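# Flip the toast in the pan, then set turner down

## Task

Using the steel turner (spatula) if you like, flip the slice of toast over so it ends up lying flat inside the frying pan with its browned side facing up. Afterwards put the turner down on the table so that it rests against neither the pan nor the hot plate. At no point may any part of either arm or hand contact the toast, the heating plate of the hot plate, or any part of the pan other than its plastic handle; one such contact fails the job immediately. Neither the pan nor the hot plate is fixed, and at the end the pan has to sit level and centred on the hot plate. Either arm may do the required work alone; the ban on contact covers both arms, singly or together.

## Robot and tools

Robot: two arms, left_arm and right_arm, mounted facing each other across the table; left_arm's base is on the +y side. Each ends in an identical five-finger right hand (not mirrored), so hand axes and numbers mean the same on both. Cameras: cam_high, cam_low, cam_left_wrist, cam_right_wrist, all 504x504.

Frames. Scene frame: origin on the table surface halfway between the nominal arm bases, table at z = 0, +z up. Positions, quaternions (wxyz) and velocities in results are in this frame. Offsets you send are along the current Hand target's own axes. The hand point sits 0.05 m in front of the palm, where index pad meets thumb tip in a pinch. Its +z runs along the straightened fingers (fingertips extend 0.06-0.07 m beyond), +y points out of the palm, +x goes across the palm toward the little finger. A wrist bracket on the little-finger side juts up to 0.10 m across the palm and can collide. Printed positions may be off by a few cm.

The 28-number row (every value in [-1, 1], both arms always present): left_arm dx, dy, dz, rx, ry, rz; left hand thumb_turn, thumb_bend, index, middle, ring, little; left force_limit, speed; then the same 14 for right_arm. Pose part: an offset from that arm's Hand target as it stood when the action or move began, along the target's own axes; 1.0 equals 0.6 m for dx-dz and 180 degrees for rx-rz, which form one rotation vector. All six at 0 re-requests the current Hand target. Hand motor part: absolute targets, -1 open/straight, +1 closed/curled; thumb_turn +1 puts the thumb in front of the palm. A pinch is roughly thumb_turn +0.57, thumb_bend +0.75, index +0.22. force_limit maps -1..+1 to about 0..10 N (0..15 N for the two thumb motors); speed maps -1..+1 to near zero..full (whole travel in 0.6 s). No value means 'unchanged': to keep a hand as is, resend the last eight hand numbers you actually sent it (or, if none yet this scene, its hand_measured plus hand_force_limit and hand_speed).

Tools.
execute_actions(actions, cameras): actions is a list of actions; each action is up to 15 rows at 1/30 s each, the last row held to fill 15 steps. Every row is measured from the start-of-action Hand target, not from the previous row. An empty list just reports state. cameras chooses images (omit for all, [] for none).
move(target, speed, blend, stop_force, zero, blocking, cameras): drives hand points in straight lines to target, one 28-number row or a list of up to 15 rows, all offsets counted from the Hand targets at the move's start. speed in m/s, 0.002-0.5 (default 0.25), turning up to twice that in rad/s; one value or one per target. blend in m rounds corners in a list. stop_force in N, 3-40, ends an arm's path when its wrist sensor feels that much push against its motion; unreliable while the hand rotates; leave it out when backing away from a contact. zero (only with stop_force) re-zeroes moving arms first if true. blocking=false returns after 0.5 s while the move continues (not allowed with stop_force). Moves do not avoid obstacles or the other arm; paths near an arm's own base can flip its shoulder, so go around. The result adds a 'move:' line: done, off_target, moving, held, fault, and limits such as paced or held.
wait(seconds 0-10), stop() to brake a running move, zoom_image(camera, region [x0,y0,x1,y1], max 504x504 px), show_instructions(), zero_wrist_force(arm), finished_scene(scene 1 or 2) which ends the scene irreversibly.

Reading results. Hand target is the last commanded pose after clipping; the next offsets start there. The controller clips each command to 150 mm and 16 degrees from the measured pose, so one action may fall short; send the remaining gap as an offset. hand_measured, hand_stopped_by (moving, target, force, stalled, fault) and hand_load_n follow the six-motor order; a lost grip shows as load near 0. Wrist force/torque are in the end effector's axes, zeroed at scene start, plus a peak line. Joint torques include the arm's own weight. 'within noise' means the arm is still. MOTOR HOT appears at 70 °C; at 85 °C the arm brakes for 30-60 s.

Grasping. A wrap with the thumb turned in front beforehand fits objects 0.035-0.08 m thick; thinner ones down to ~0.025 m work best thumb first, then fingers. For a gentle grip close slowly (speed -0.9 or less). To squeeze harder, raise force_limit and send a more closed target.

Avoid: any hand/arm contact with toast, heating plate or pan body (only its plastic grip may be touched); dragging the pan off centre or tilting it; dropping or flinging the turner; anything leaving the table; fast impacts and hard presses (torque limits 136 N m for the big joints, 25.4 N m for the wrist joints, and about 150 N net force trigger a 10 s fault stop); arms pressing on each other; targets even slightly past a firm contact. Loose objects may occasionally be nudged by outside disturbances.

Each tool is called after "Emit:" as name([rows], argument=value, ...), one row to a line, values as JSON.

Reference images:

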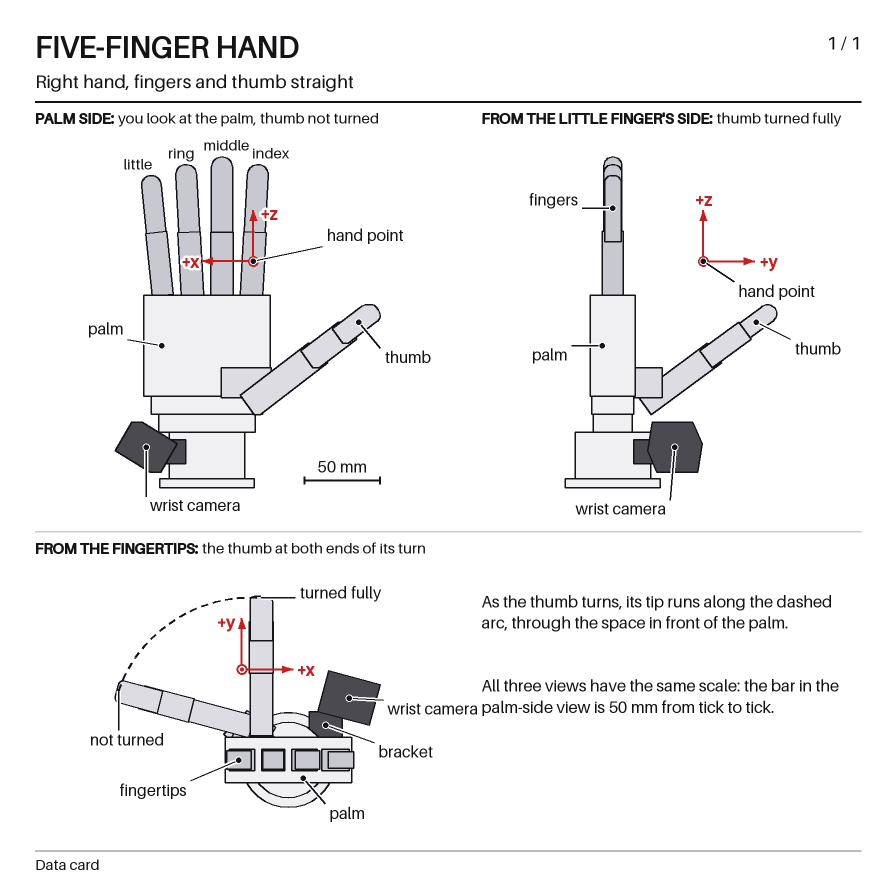

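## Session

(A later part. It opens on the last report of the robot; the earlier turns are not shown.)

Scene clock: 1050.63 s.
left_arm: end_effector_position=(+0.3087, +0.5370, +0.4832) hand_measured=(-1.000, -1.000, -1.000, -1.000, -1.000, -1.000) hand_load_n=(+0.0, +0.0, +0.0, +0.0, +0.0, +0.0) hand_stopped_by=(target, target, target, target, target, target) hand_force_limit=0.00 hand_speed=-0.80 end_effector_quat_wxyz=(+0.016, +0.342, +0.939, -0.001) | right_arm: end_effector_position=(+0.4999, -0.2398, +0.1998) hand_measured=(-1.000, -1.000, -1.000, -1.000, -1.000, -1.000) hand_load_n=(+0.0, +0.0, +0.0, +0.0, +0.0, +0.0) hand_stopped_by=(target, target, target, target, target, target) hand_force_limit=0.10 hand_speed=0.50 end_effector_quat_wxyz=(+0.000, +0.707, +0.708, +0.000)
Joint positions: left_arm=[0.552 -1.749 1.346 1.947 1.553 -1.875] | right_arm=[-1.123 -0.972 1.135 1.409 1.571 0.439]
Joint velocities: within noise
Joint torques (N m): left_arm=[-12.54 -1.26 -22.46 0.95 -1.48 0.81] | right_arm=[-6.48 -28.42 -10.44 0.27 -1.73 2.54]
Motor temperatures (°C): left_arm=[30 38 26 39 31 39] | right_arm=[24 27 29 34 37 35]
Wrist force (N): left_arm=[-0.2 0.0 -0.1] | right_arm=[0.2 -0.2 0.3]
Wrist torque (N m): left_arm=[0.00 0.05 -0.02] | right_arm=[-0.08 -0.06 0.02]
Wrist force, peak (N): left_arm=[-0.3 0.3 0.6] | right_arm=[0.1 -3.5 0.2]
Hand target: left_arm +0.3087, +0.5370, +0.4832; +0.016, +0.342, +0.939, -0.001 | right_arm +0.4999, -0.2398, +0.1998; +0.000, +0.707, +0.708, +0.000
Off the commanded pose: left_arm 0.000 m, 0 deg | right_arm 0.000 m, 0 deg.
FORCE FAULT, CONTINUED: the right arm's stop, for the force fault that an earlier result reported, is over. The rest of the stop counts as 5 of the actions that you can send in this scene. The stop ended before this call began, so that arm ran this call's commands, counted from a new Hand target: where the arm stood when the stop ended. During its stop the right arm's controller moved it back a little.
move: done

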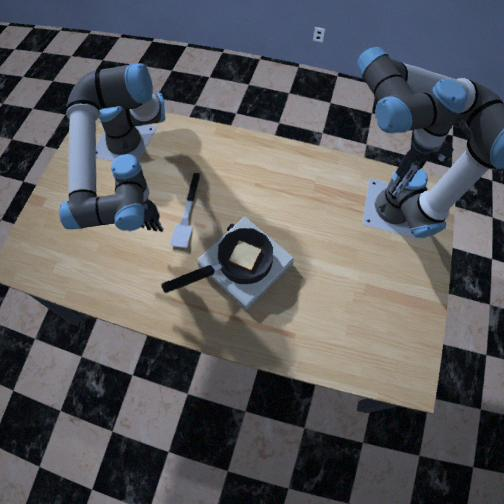

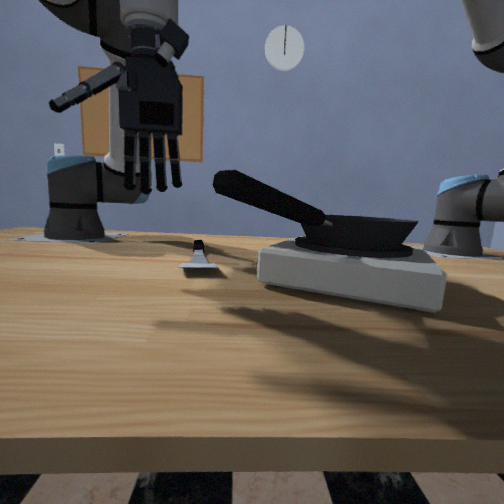

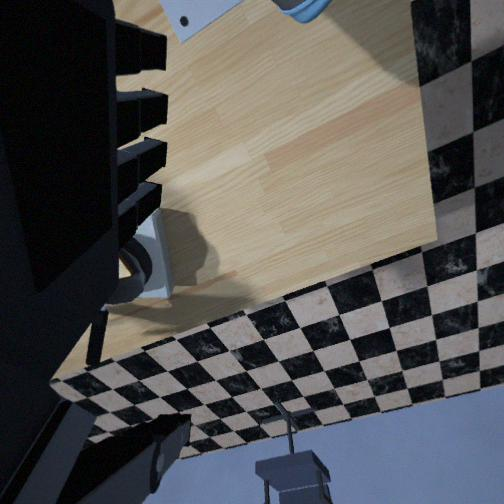

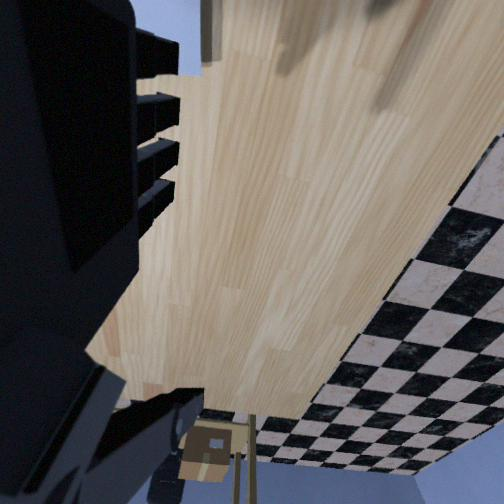

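Emit:
move([
  [0,0,0,0,0,0,-1,-1,-1,-1,-1,-1,0,-0.8,0.0667,-0.013,0,0,0,0,-1,-1,-1,-1,-1,-1,0.1,0.5],
  [0,0,0,0,0,0,-1,-1,-1,-1,-1,-1,0,-0.8,0.0667,-0.013,0.2,0,0,0,-1,-1,-1,-1,-1,-1,0.1,0.5],
  [0,0,0,0,0,0,-1,-1,-1,-1,-1,-1,0,-0.8,0.0667,-0.2133,0.2,0,0,0,-1,-1,-1,-1,-1,-1,0.1,0.5],
  [0,0,0,0,0,0,-1,-1,-1,-1,-1,-1,0,-0.8,0.0667,-0.18,0.2,0,0,0,-1,-1,-1,-1,-1,-1,0.1,0.5],
  [0,0,0,0,0,0,-1,-1,-1,-1,-1,-1,0,-0.8,0.05,-0.18,-0.1,0,0,0,-1,-1,-1,-1,-1,-1,0.1,0.5],
], speed=[0.15, 0.15, 0.05, 0.1, 0.2])

Scene clock: 1091.43 s.
left_arm: end_effector_position=(+0.3087, +0.5370, +0.4832) hand_measured=(-1.000, -1.000, -1.000, -1.000, -1.000, -1.000) hand_load_n=(+0.0, +0.0, +0.0, +0.0, +0.0, +0.0) hand_stopped_by=(target, target, target, target, target, target) hand_force_limit=0.00 hand_speed=-0.80 end_effector_quat_wxyz=(+0.016, +0.342, +0.939, -0.001) | right_arm: end_effector_position=(+0.3919, -0.2099, +0.2598) hand_measured=(-1.000, -1.000, -1.000, -1.000, -1.000, -1.000) hand_load_n=(+0.0, +0.0, +0.0, +0.0, +0.0, +0.0) hand_stopped_by=(target, target, target, target, target, target) hand_force_limit=0.10 hand_speed=0.50 end_effector_quat_wxyz=(+0.000, +0.707, +0.708, +0.000)
Joint positions: left_arm=[0.552 -1.749 1.346 1.947 1.553 -1.875] | right_arm=[-0.963 -1.137 1.235 1.474 1.571 0.599]
Joint velocities: within noise
Joint torques (N m): left_arm=[-11.82 -2.6 -23.18 0.86 -1.56 0.89] | right_arm=[8.34 -25.3 -27.71 4.9 1.31 2.36]
Motor temperatures (°C): left_arm=[30 38 26 39 31 39] | right_arm=[24 27 29 34 37 35]
Wrist force (N): left_arm=[-0.1 -0.2 0.0] | right_arm=[0.0 0.3 -0.2]
Wrist torque (N m): left_arm=[-0.03 0.01 -0.02] | right_arm=[0.04 -0.03 0.02]
Wrist force, peak (N): left_arm=[0.1 0.1 0.7] | right_arm=[0.4 0.5 2.4]
Hand target: left_arm +0.3087, +0.5370, +0.4832; +0.016, +0.342, +0.939, -0.001 | right_arm +0.3919, -0.2099, +0.2599; +0.000, +0.707, +0.708, +0.000
Off the commanded pose: left_arm 0.000 m, 0 deg | right_arm 0.000 m, 0 deg.
move: done

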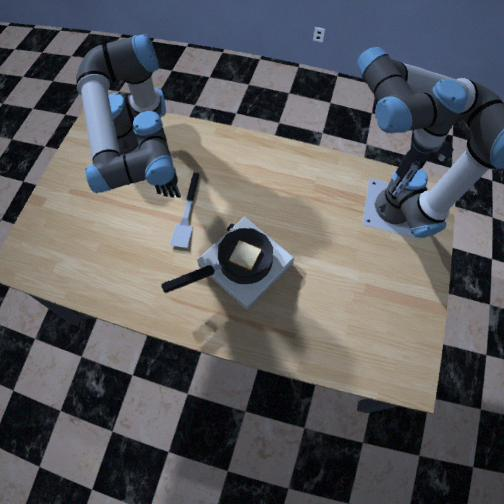

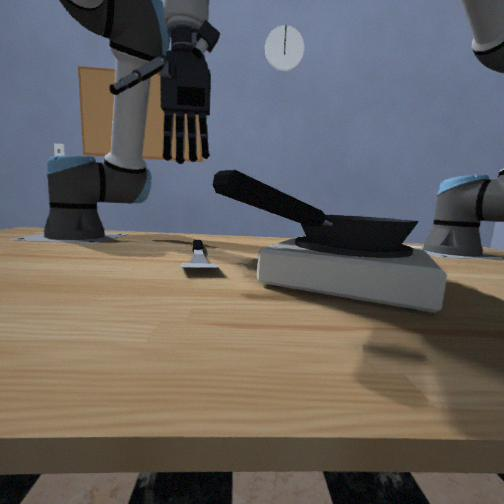

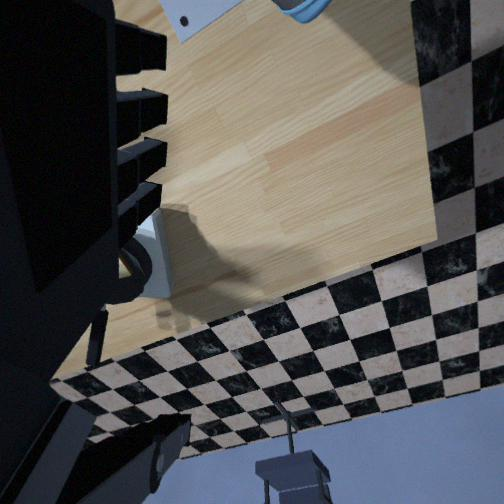

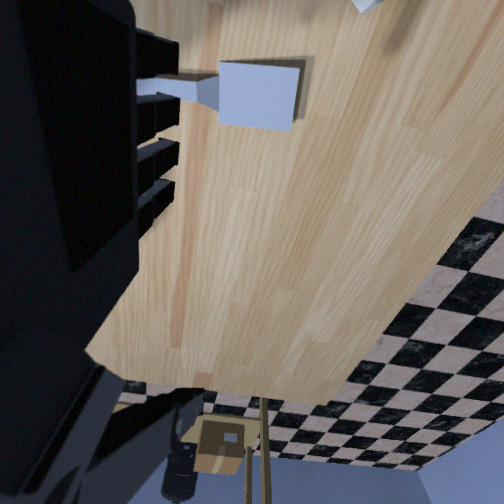

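Emit:
move(target=[-0.40,-0.941,0.305,0,0,-0.285,1,0.45,-0.5,-0.5,-0.5,-0.5,0.1,0.3,-0.3167,-0.1867,-0.15,0,0,-0.903,-1,-1,-1,-1,-1,-1,0.1,0.5], speed=0.3)

Scene clock: 1129.27 s.
left_arm: end_effector_position=(+0.1342, -0.0505, +0.3018) hand_measured=(+1.000, +0.450, -0.500, -0.500, -0.500, -0.500) hand_load_n=(+0.0, +0.0, +0.0, +0.0, +0.0, +0.0) hand_stopped_by=(target, target, target, target, target, target) hand_force_limit=0.10 hand_speed=0.30 end_effector_quat_wxyz=(-0.036, +0.068, -0.978, +0.195) | right_arm: end_effector_position=(+0.2802, -0.4000, +0.3500) hand_measured=(-1.000, -1.000, -1.000, -1.000, -1.000, -1.000) hand_load_n=(+0.0, +0.0, +0.0, +0.0, +0.0, +0.0) hand_stopped_by=(target, target, target, target, target, target) hand_force_limit=0.10 hand_speed=0.50 end_effector_quat_wxyz=(+0.000, -0.592, +0.806, +0.000)
Joint positions: left_arm=[-0.136 -0.568 0.035 1.729 1.429 -3.375] | right_arm=[-1.651 -1.557 1.525 1.604 1.571 -2.926]
Joint velocities: within noise
Joint torques (N m): left_arm=[12.02 -60.19 -9.78 -0.16 1.39 -1.8] | right_arm=[7.81 -29.66 -9.01 0 0.41 -2.43]
Motor temperatures (°C): left_arm=[30 38 26 39 31 38] | right_arm=[24 27 29 34 37 35]
Wrist force (N): left_arm=[-0.1 -0.2 0.0] | right_arm=[0.2 0.3 0.1]
Wrist torque (N m): left_arm=[-0.07 0.02 -0.06] | right_arm=[0.02 -0.05 0.01]
Wrist force, peak (N): left_arm=[-0.7 -0.3 1.0] | right_arm=[0.7 0.7 0.5]
Hand target: left_arm +0.1344, -0.0520, +0.3027; +0.020, -0.090, +0.994, -0.059 | right_arm +0.2802, -0.4000, +0.3500; +0.000, -0.592, +0.806, +0.000
Off the commanded pose: left_arm 0.002 m, 22 deg; orientation clipped | right_arm 0.000 m, 0 deg.
elbow stopped short (left arm): the move would have taken joint 3 (elbow) straighter than the controller allows.
move: off_target (left_arm); limits=paced

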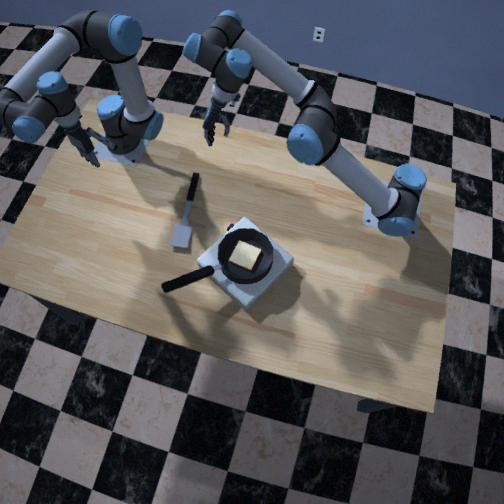

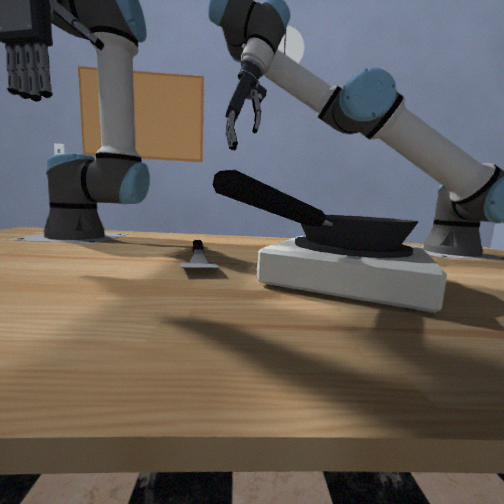

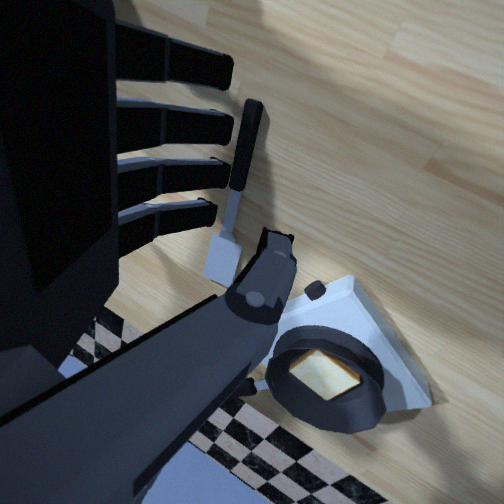

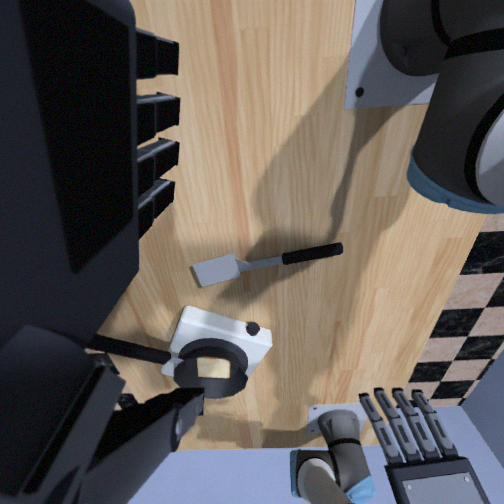

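Emit:
move(target=[-0.0513,-0.15,0.377,0.3225,0.0077,-0.0058,1,0.45,-0.5,-0.5,-0.5,-0.5,0.1,0.3,0,0,0,0,0,0,-1,-1,-1,-1,-1,-1,0.1,0.5], speed=0.2)

Emit:
zoom_image(camera="cam_low", region=[145, 140, 295, 290])

Emit:
zoom_image(camera="cam_left_wrist", region=[150, 50, 400, 300])

Emit:
zoom_image(camera="cam_right_wrist", region=[180, 180, 430, 430])

Scene clock: 1195.13 s.
left_arm: end_effector_position=(+0.1921, -0.1602, +0.0902) hand_measured=(+1.000, +0.450, -0.500, -0.500, -0.500, -0.500) hand_load_n=(+0.0, +0.0, +0.0, +0.0, +0.0, +0.0) hand_stopped_by=(target, target, target, target, target, target) hand_force_limit=0.10 hand_speed=0.30 end_effector_quat_wxyz=(-0.049, +0.077, -0.840, +0.535) end_effector_velocity=(+0.000, +0.000, -0.001) end_effector_angular_velocity=(-0.003, +0.000, -0.001) | right_arm: end_effector_position=(+0.2802, -0.4000, +0.3500) hand_measured=(-1.000, -1.000, -1.000, -1.000, -1.000, -1.000) hand_load_n=(+0.5, +0.0, +0.0, +0.0, +0.0, +0.0) hand_stopped_by=(target, target, target, target, target, target) hand_force_limit=0.10 hand_speed=0.50 end_effector_quat_wxyz=(+0.000, -0.592, +0.806, +0.000)
Joint positions: left_arm=[-0.077 -0.948 1.389 0.006 1.348 -3.247] | right_arm=[-1.651 -1.557 1.525 1.604 1.571 -2.926]
Joint velocities: left_arm=[0 0 0.003 -0.006 0 0] | right_arm=[within noise]
Joint torques (N m): left_arm=[-13.78 -49.93 -12.85 -2.46 1.71 -1.72] | right_arm=[6.4 -32.05 -13.43 0.86 1.75 -2.27]
Motor temperatures (°C): left_arm=[30 38 26 39 31 38] | right_arm=[24 27 29 34 36 35]
Wrist force (N): left_arm=[-0.6 -0.5 0.2] | right_arm=[0.0 0.4 0.1]
Wrist torque (N m): left_arm=[-0.21 0.12 -0.14] | right_arm=[0.04 -0.04 0.01]
Wrist force, peak (N): left_arm=[-0.1 -0.1 -1.5] | right_arm=[0.3 0.6 0.1]
Hand target: left_arm +0.1919, -0.1602, +0.0901; +0.049, -0.077, +0.840, -0.535 | right_arm +0.2802, -0.4000, +0.3500; +0.000, -0.592, +0.806, +0.000
Off the commanded pose: left_arm 0.000 m, 0 deg | right_arm 0.000 m, 0 deg.
move: done

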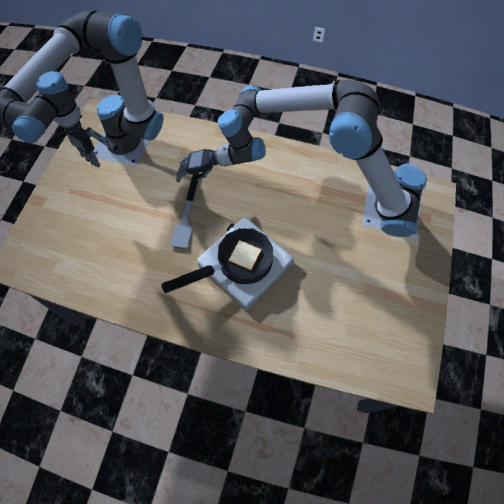

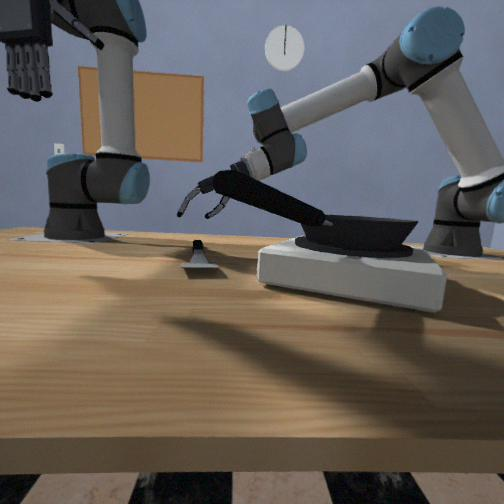

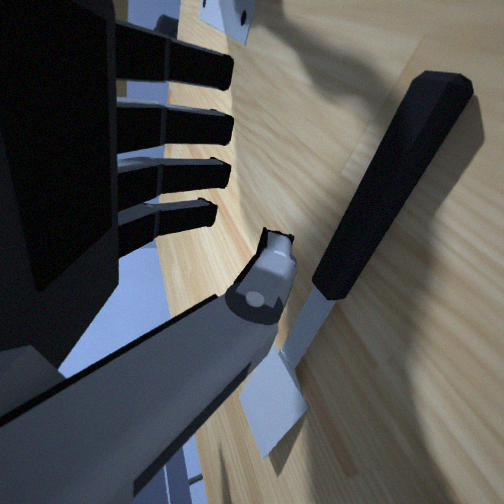

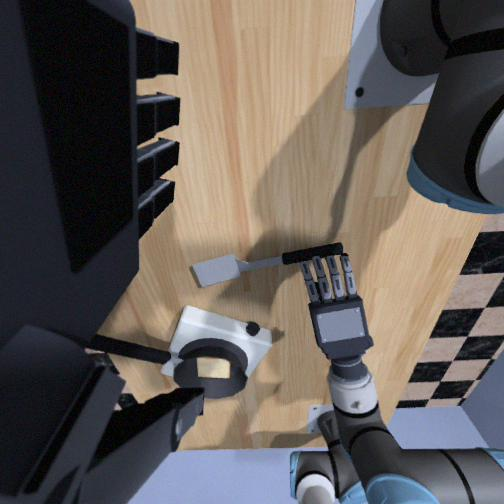

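Scaled by 3.360.

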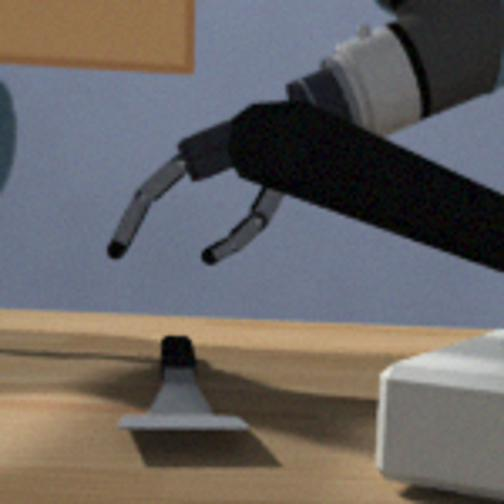

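Scaled by 2.016.

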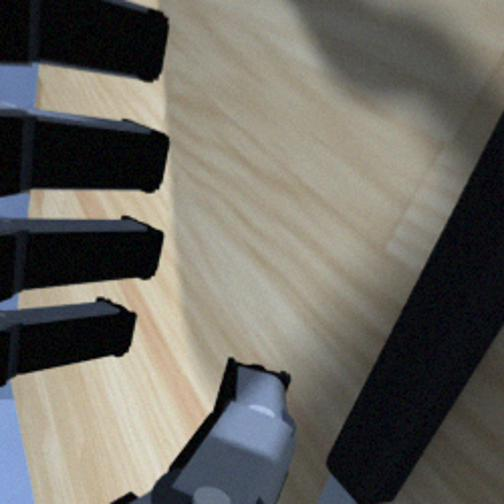

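Scaled by 2.016.

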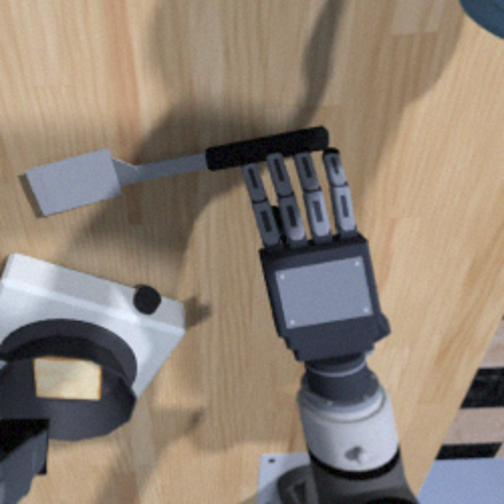

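Emit:
move(target=[0,0.1027,0.048,0,0,0,1,0.45,-0.5,-0.5,-0.5,-0.5,0.1,0.3,0,0,0,0,0,0,-1,-1,-1,-1,-1,-1,0.1,0.5], speed=0.06, stop_force=5, cameras=["cam_low"])

Emit:
move(target=[0,0.0151,0.007,0,0,0,1,0.45,-0.5,-0.5,-0.5,-0.5,0.1,0.3,0,0,0,0,0,0,-1,-1,-1,-1,-1,-1,0.1,0.5], speed=0.01, stop_force=3)

Emit:
zoom_image(camera="cam_low", region=[155, 190, 245, 280])

Emit:
zoom_image(camera="cam_left_wrist", region=[150, 50, 400, 300])

Emit:
zoom_image(camera="cam_right_wrist", region=[180, 180, 430, 430])

Scene clock: 1212.13 s.
left_arm: end_effector_position=(+0.1919, -0.1604, +0.0221) hand_measured=(+1.000, +0.450, -0.500, -0.500, -0.500, -0.500) hand_load_n=(+0.0, +0.0, +0.0, +0.0, +0.0, +0.0) hand_stopped_by=(target, target, target, target, target, target) hand_force_limit=0.10 hand_speed=0.30 end_effector_quat_wxyz=(-0.049, +0.077, -0.840, +0.535) | right_arm: end_effector_position=(+0.2802, -0.4000, +0.3500) hand_measured=(-1.000, -1.000, -1.000, -1.000, -1.000, -1.000) hand_load_n=(+0.0, +0.0, +0.0, +0.0, +0.0, +0.0) hand_stopped_by=(target, target, target, target, target, target) hand_force_limit=0.10 hand_speed=0.50 end_effector_quat_wxyz=(+0.000, -0.592, +0.806, +0.000)
Joint positions: left_arm=[-0.078 -0.868 1.448 -0.132 1.349 -3.247] | right_arm=[-1.651 -1.557 1.525 1.604 1.571 -2.926]
Joint velocities: within noise
Joint torques (N m): left_arm=[9.33 -54.03 -25.23 -1.42 1.49 1.74] | right_arm=[4.65 -32.27 -16.09 1.68 1.35 -2.54]
Motor temperatures (°C): left_arm=[30 38 26 39 31 38] | right_arm=[24 27 29 34 36 35]
Wrist force (N): left_arm=[-0.3 -0.6 0.1] | right_arm=[0.0 0.3 0.0]
Wrist torque (N m): left_arm=[-0.22 0.06 -0.11] | right_arm=[0.03 -0.02 0.00]
Wrist force, peak (N): left_arm=[-0.3 -1.4 -0.5] | right_arm=[0.6 0.3 -0.1]
Hand target: left_arm +0.1919, -0.1603, +0.0221; +0.049, -0.077, +0.840, -0.535 | right_arm +0.2802, -0.4000, +0.3500; +0.000, -0.592, +0.806, +0.000
Off the commanded pose: left_arm 0.000 m, 0 deg | right_arm 0.000 m, 0 deg.
move: done
Images, in order (width x height): cam_low 504x504.

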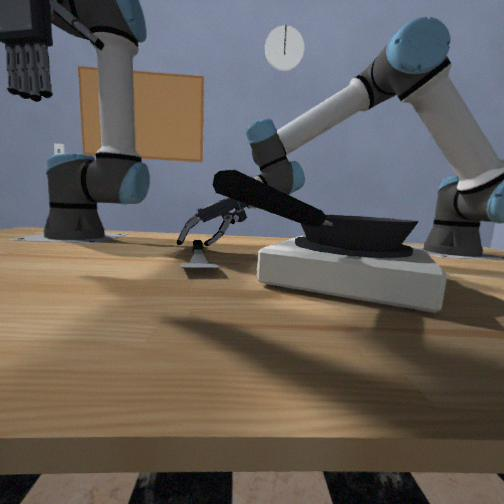

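Scene clock: 1214.47 s.
left_arm: end_effector_position=(+0.1919, -0.1603, +0.0121) hand_measured=(+1.000, +0.450, -0.500, -0.500, -0.500, -0.500) hand_load_n=(+0.0, +0.0, -0.5, +0.0, +0.0, -0.5) hand_stopped_by=(target, target, target, target, target, target) hand_force_limit=0.10 hand_speed=0.30 end_effector_quat_wxyz=(-0.049, +0.077, -0.840, +0.535) | right_arm: end_effector_position=(+0.2802, -0.4000, +0.3500) hand_measured=(-1.000, -1.000, -1.000, -1.000, -1.000, -1.000) hand_load_n=(+0.0, +0.0, +0.0, +0.0, -0.5, +0.0) hand_stopped_by=(target, target, target, target, target, target) hand_force_limit=0.10 hand_speed=0.50 end_effector_quat_wxyz=(+0.000, -0.592, +0.806, +0.000)
Joint positions: left_arm=[-0.078 -0.855 1.454 -0.152 1.349 -3.247] | right_arm=[-1.651 -1.557 1.525 1.604 1.571 -2.926]
Joint velocities: within noise
Joint torques (N m): left_arm=[11.09 -53.29 -25.76 1.47 0.34 1.01] | right_arm=[3.52 -31.93 -17.61 2.03 1.03 -2.5]
Motor temperatures (°C): left_arm=[30 38 26 39 31 38] | right_arm=[24 27 29 34 36 35]
Wrist force (N): left_arm=[-0.1 -0.4 0.2] | right_arm=[0.2 0.1 0.2]
Wrist torque (N m): left_arm=[-0.20 0.03 -0.09] | right_arm=[-0.01 -0.05 0.01]
Wrist force, peak (N): left_arm=[-0.3 -0.9 0.2] | right_arm=[-0.1 0.3 0.7]
Hand target: left_arm +0.1919, -0.1603, +0.0121; +0.049, -0.077, +0.840, -0.535 | right_arm +0.2802, -0.4000, +0.3500; +0.000, -0.592, +0.806, +0.000
Off the commanded pose: left_arm 0.000 m, 0 deg | right_arm 0.000 m, 0 deg.
move: done

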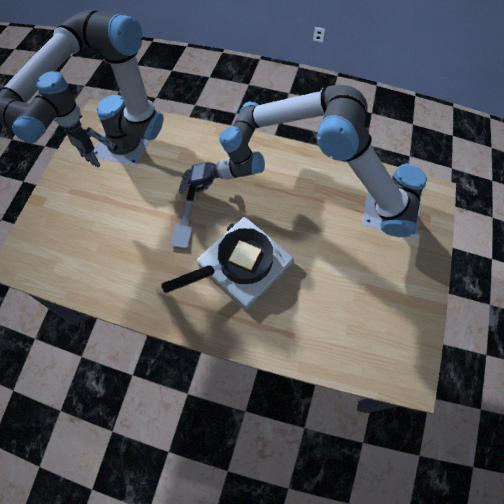

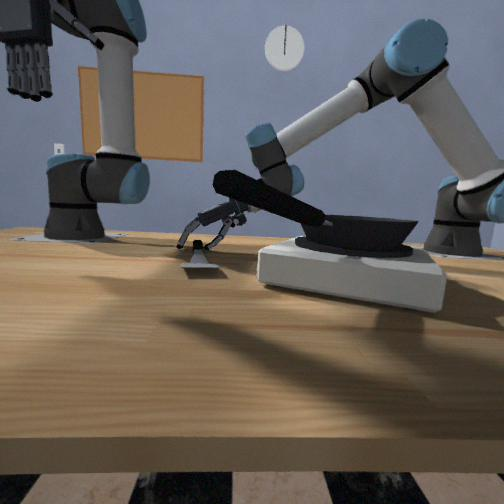

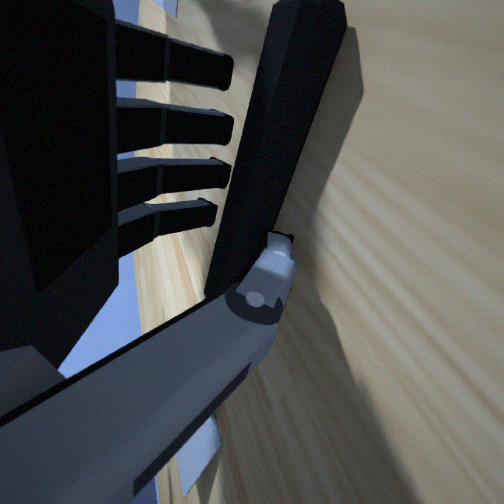

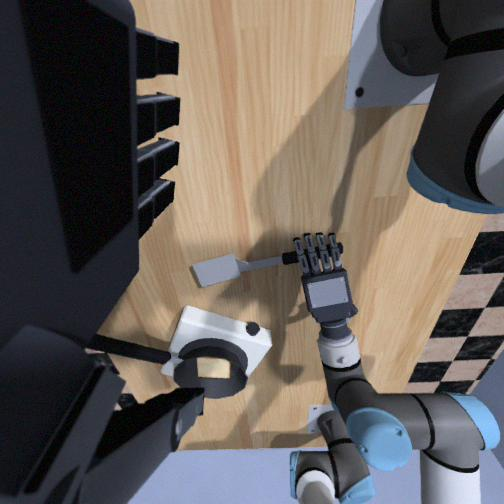

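Scaled by 5.600.

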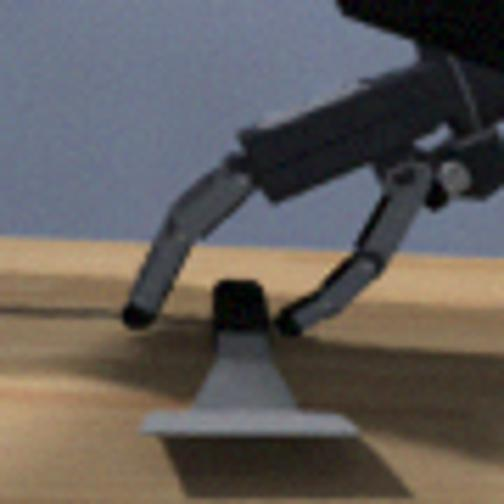

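Scaled by 2.016.

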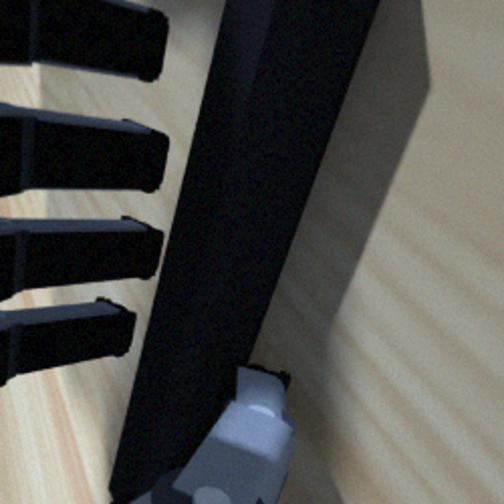

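Scaled by 2.016.

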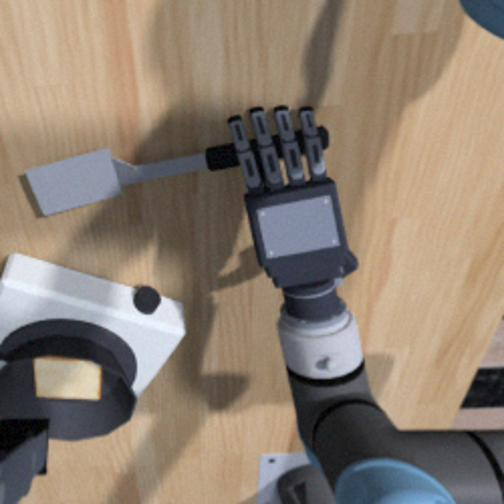

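Emit:
move(target=[0,0.0075,0.0035,0,0,0,1,0.45,-0.5,-0.5,-0.5,-0.5,0.1,0.3,0,0,0,0,0,0,-1,-1,-1,-1,-1,-1,0.1,0.5], speed=0.005, stop_force=3, cameras=["cam_low"])

Emit:
zoom_image(camera="cam_low", region=[155, 190, 245, 280])

Scene clock: 1223.97 s.
left_arm: end_effector_position=(+0.1919, -0.1603, +0.0093) hand_measured=(+1.000, +0.450, -0.500, -0.500, -0.500, -0.500) hand_load_n=(+0.0, -0.5, +0.0, +0.0, +0.0, +0.0) hand_stopped_by=(target, target, target, target, target, target) hand_force_limit=0.10 hand_speed=0.30 end_effector_quat_wxyz=(-0.049, +0.077, -0.840, +0.535) | right_arm: end_effector_position=(+0.2802, -0.4000, +0.3500) hand_measured=(-1.000, -1.000, -1.000, -1.000, -1.000, -1.000) hand_load_n=(+0.0, +0.0, +0.0, +0.0, +0.0, +0.0) hand_stopped_by=(target, target, target, target, target, target) hand_force_limit=0.10 hand_speed=0.50 end_effector_quat_wxyz=(+0.000, -0.592, +0.806, +0.000)
Joint positions: left_arm=[-0.078 -0.851 1.456 -0.157 1.349 -3.247] | right_arm=[-1.651 -1.557 1.525 1.604 1.571 -2.926]
Joint velocities: within noise
Joint torques (N m): left_arm=[10.13 -52.57 -24.06 0.93 -1.62 -0.11] | right_arm=[1.06 -31.63 -20.9 2.69 0.6 -2.49]
Motor temperatures (°C): left_arm=[30 38 26 39 31 38] | right_arm=[24 27 29 34 36 35]
Wrist force (N): left_arm=[-0.2 -2.8 -3.0] | right_arm=[0.1 0.2 0.2]
Wrist torque (N m): left_arm=[-0.25 0.06 -0.11] | right_arm=[0.00 -0.04 0.00]
Wrist force, peak (N): left_arm=[-0.4 -4.6 -5.5] | right_arm=[0.2 0.6 0.1]
Hand target: left_arm +0.1919, -0.1603, +0.0093; +0.049, -0.077, +0.840, -0.535 (not the last commanded pose) | right_arm +0.2802, -0.4000, +0.3500; +0.000, -0.592, +0.806, +0.000
Off the commanded pose: left_arm 0.002 m, 0 deg | right_arm 0.000 m, 0 deg.
move: contact (left_arm)
Images, in order (width x height): cam_low 504x504.

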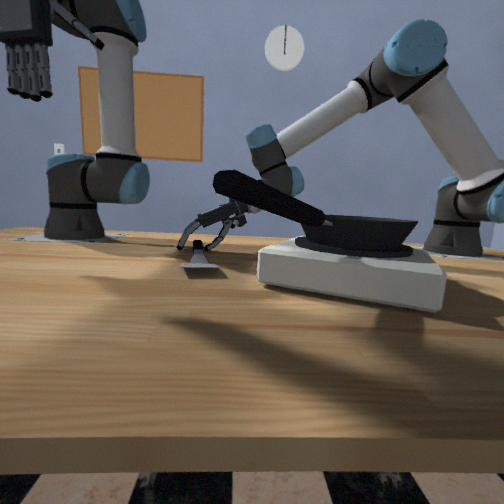

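Scaled by 5.600.

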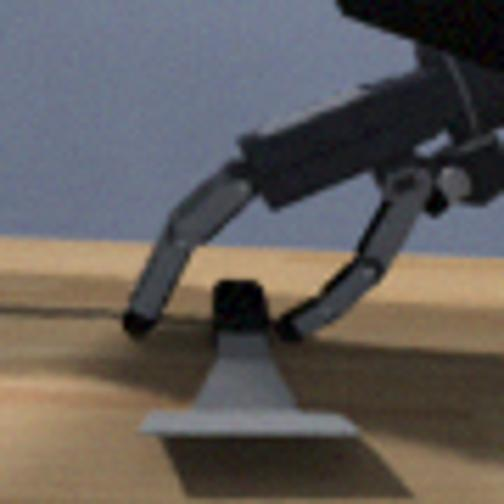

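Emit:
move(target=[0,-0.0023,-0.001,0,0,0,1,0.45,0.1,0.1,0.1,0.1,-0.1,-0.8,0,0,0,0,0,0,-1,-1,-1,-1,-1,-1,0.1,0.5])

Emit:
zoom_image(camera="cam_low", region=[155, 190, 245, 280])

Emit:
zoom_image(camera="cam_left_wrist", region=[150, 50, 400, 300])

Emit:
zoom_image(camera="cam_right_wrist", region=[240, 200, 380, 340])

Scene clock: 1235.80 s.
left_arm: end_effector_position=(+0.1920, -0.1604, +0.0108) hand_measured=(+1.000, +0.450, -0.246, -0.458, -0.236, +0.042) hand_load_n=(+2.0, +1.0, +3.0, +0.0, +5.5, +2.5) hand_stopped_by=(target, target, force, force, force, force) hand_force_limit=-0.10 hand_speed=-0.80 end_effector_quat_wxyz=(-0.049, +0.077, -0.840, +0.535) | right_arm: end_effector_position=(+0.2802, -0.4000, +0.3500) hand_measured=(-1.000, -1.000, -1.000, -1.000, -1.000, -1.000) hand_load_n=(+0.0, +0.0, +0.0, +0.0, +0.0, +0.0) hand_stopped_by=(target, target, target, target, target, target) hand_force_limit=0.10 hand_speed=0.50 end_effector_quat_wxyz=(+0.000, -0.592, +0.806, +0.000)
Joint positions: left_arm=[-0.078 -0.853 1.455 -0.154 1.349 -3.247] | right_arm=[-1.651 -1.557 1.525 1.604 1.571 -2.926]
Joint velocities: within noise
Joint torques (N m): left_arm=[11.01 -28.48 -3.08 4.03 0.49 0.98] | right_arm=[-1.06 -31.63 -23.5 3.33 0.35 -2.54]
Motor temperatures (°C): left_arm=[30 38 26 38 31 38] | right_arm=[24 27 29 34 36 35]
Wrist force (N): left_arm=[-0.4 -13.7 -1.0] | right_arm=[0.0 0.1 0.2]
Wrist torque (N m): left_arm=[0.22 0.04 -0.48] | right_arm=[-0.02 -0.03 -0.01]
Wrist force, peak (N): left_arm=[-0.3 -14.4 -1.2] | right_arm=[0.0 0.6 0.2]
Hand target: left_arm +0.1920, -0.1604, +0.0108; +0.049, -0.077, +0.840, -0.535 | right_arm +0.2802, -0.4000, +0.3500; +0.000, -0.592, +0.806, +0.000
Off the commanded pose: left_arm 0.000 m, 0 deg | right_arm 0.000 m, 0 deg.
move: done

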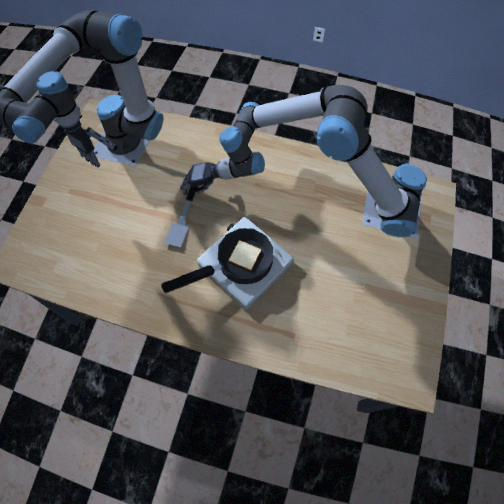

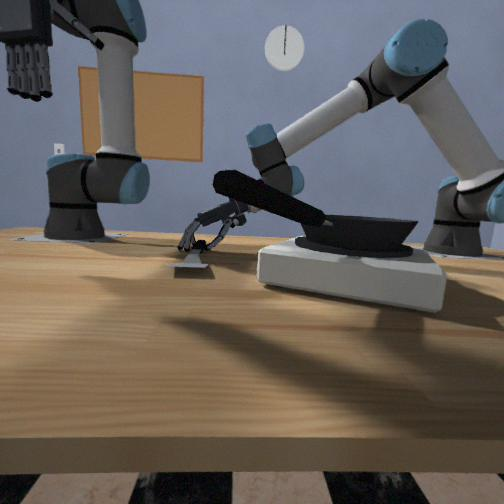

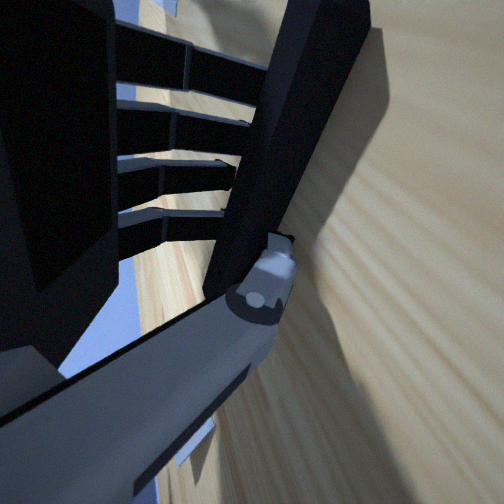

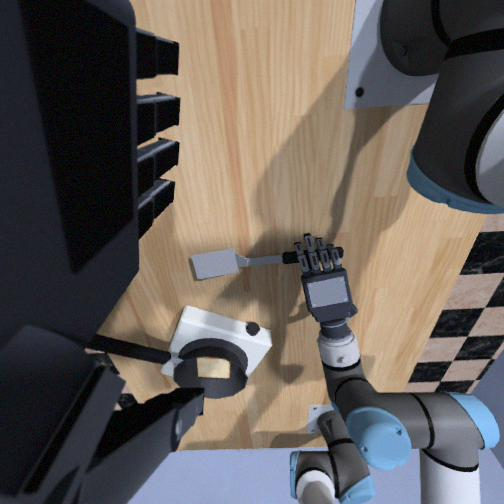

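Scaled by 5.600.

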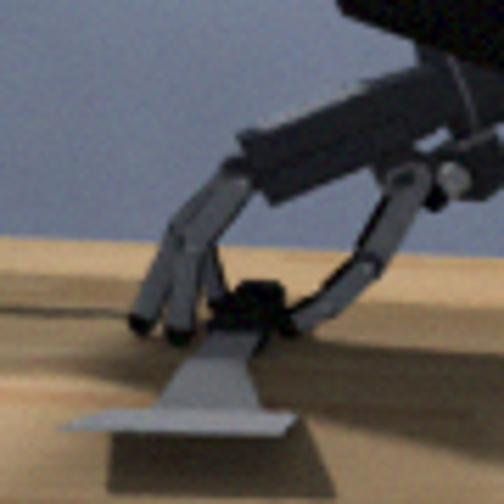

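Scaled by 2.016.

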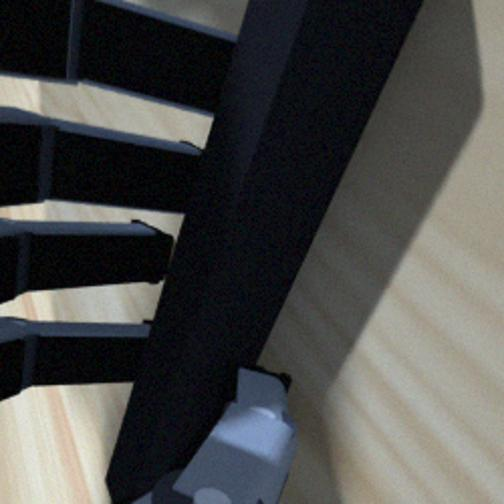

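Scaled by 3.600.

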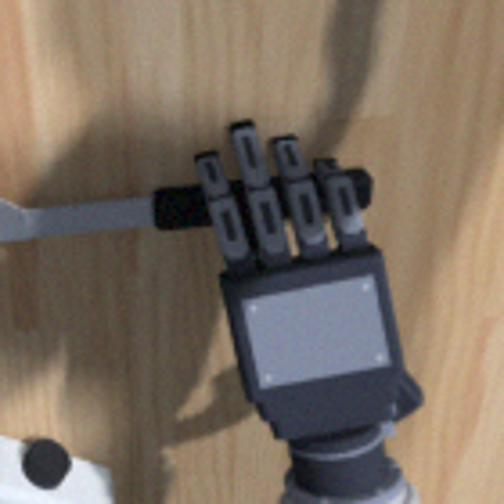

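Emit:
move(target=[0,-0.0053,-0.0025,0,0,0,1,0.45,0.2,0.2,0.2,0.2,-0.1,-0.8,0,0,0,0,0,0,-1,-1,-1,-1,-1,-1,0.1,0.5], cameras=["cam_low","cam_left_wrist","cam_right_wrist"])

Emit:
zoom_image(camera="cam_low", region=[155, 190, 245, 280])

Emit:
zoom_image(camera="cam_left_wrist", region=[150, 50, 400, 300])

Emit:
zoom_image(camera="cam_right_wrist", region=[240, 200, 380, 340])

Scene clock: 1247.33 s.
left_arm: end_effector_position=(+0.1920, -0.1603, +0.0143) hand_measured=(+1.000, +0.448, -0.238, -0.406, -0.236, +0.052) hand_load_n=(+1.0, +2.5, +0.0, +0.0, +0.0, +2.0) hand_stopped_by=(target, target, force, force, force, force) hand_force_limit=-0.10 hand_speed=-0.80 end_effector_quat_wxyz=(-0.049, +0.077, -0.840, +0.535) | right_arm: end_effector_position=(+0.2802, -0.4000, +0.3500) hand_measured=(-1.000, -1.000, -1.000, -1.000, -1.000, -1.000) hand_load_n=(+0.0, +0.0, +0.0, +0.0, +0.0, +0.0) hand_stopped_by=(target, target, target, target, target, target) hand_force_limit=0.10 hand_speed=0.50 end_effector_quat_wxyz=(+0.000, -0.592, +0.806, +0.000)
Joint positions: left_arm=[-0.078 -0.858 1.453 -0.147 1.349 -3.247] | right_arm=[-1.651 -1.557 1.525 1.604 1.571 -2.926]
Joint velocities: within noise
Joint torques (N m): left_arm=[10.08 -52.37 -25.97 -0.6 1.46 1.2] | right_arm=[-2.97 -31.53 -25.96 3.9 -0.11 -2.48]
Motor temperatures (°C): left_arm=[30 38 26 38 31 38] | right_arm=[24 27 29 34 36 35]
Wrist force (N): left_arm=[-0.5 0.5 0.1] | right_arm=[0.0 0.2 0.0]
Wrist torque (N m): left_arm=[-0.19 0.02 -0.12] | right_arm=[-0.01 -0.02 -0.01]
Wrist force, peak (N): left_arm=[-0.1 -16.6 -0.8] | right_arm=[0.3 0.6 0.1]
Hand target: left_arm +0.1920, -0.1604, +0.0143; +0.049, -0.077, +0.840, -0.535 | right_arm +0.2802, -0.4000, +0.3500; +0.000, -0.592, +0.806, +0.000
Off the commanded pose: left_arm 0.000 m, 0 deg | right_arm 0.000 m, 0 deg.
move: done
Images, in order (width x height): cam_low 504x504, cam_left_wrist 504x504, cam_right_wrist 504x504.

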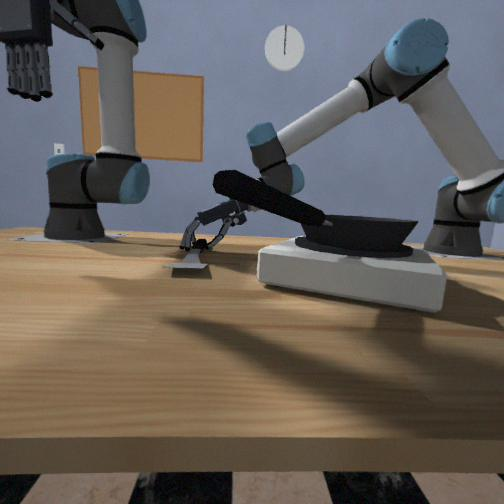

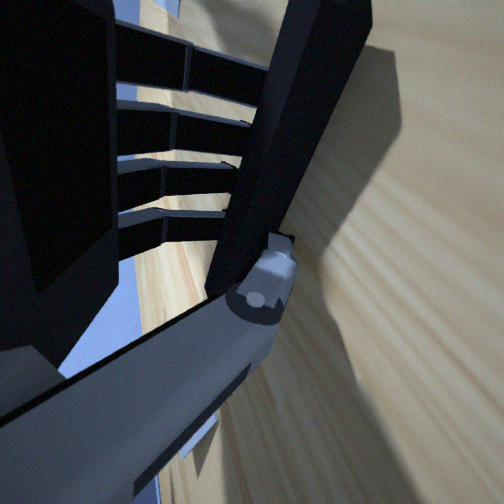

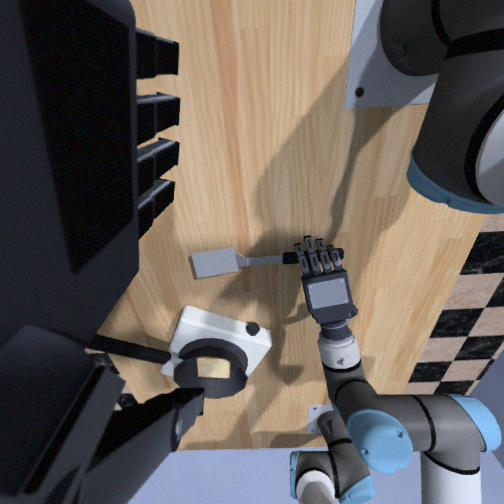

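Scaled by 5.600.

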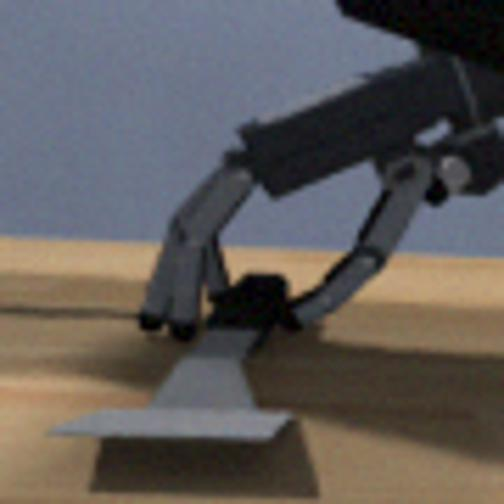

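Scaled by 2.016.

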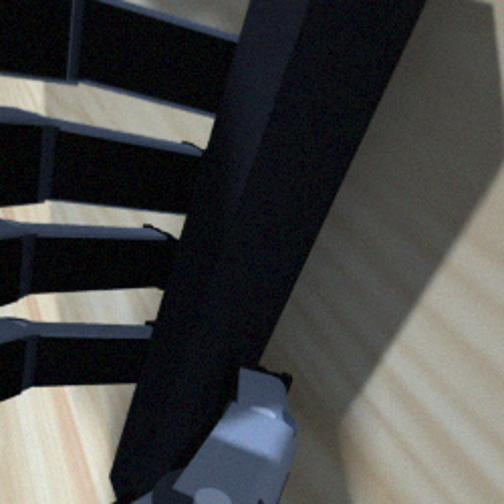

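Scaled by 3.600.

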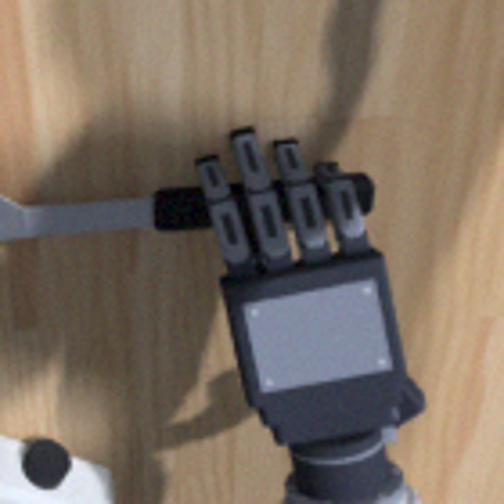

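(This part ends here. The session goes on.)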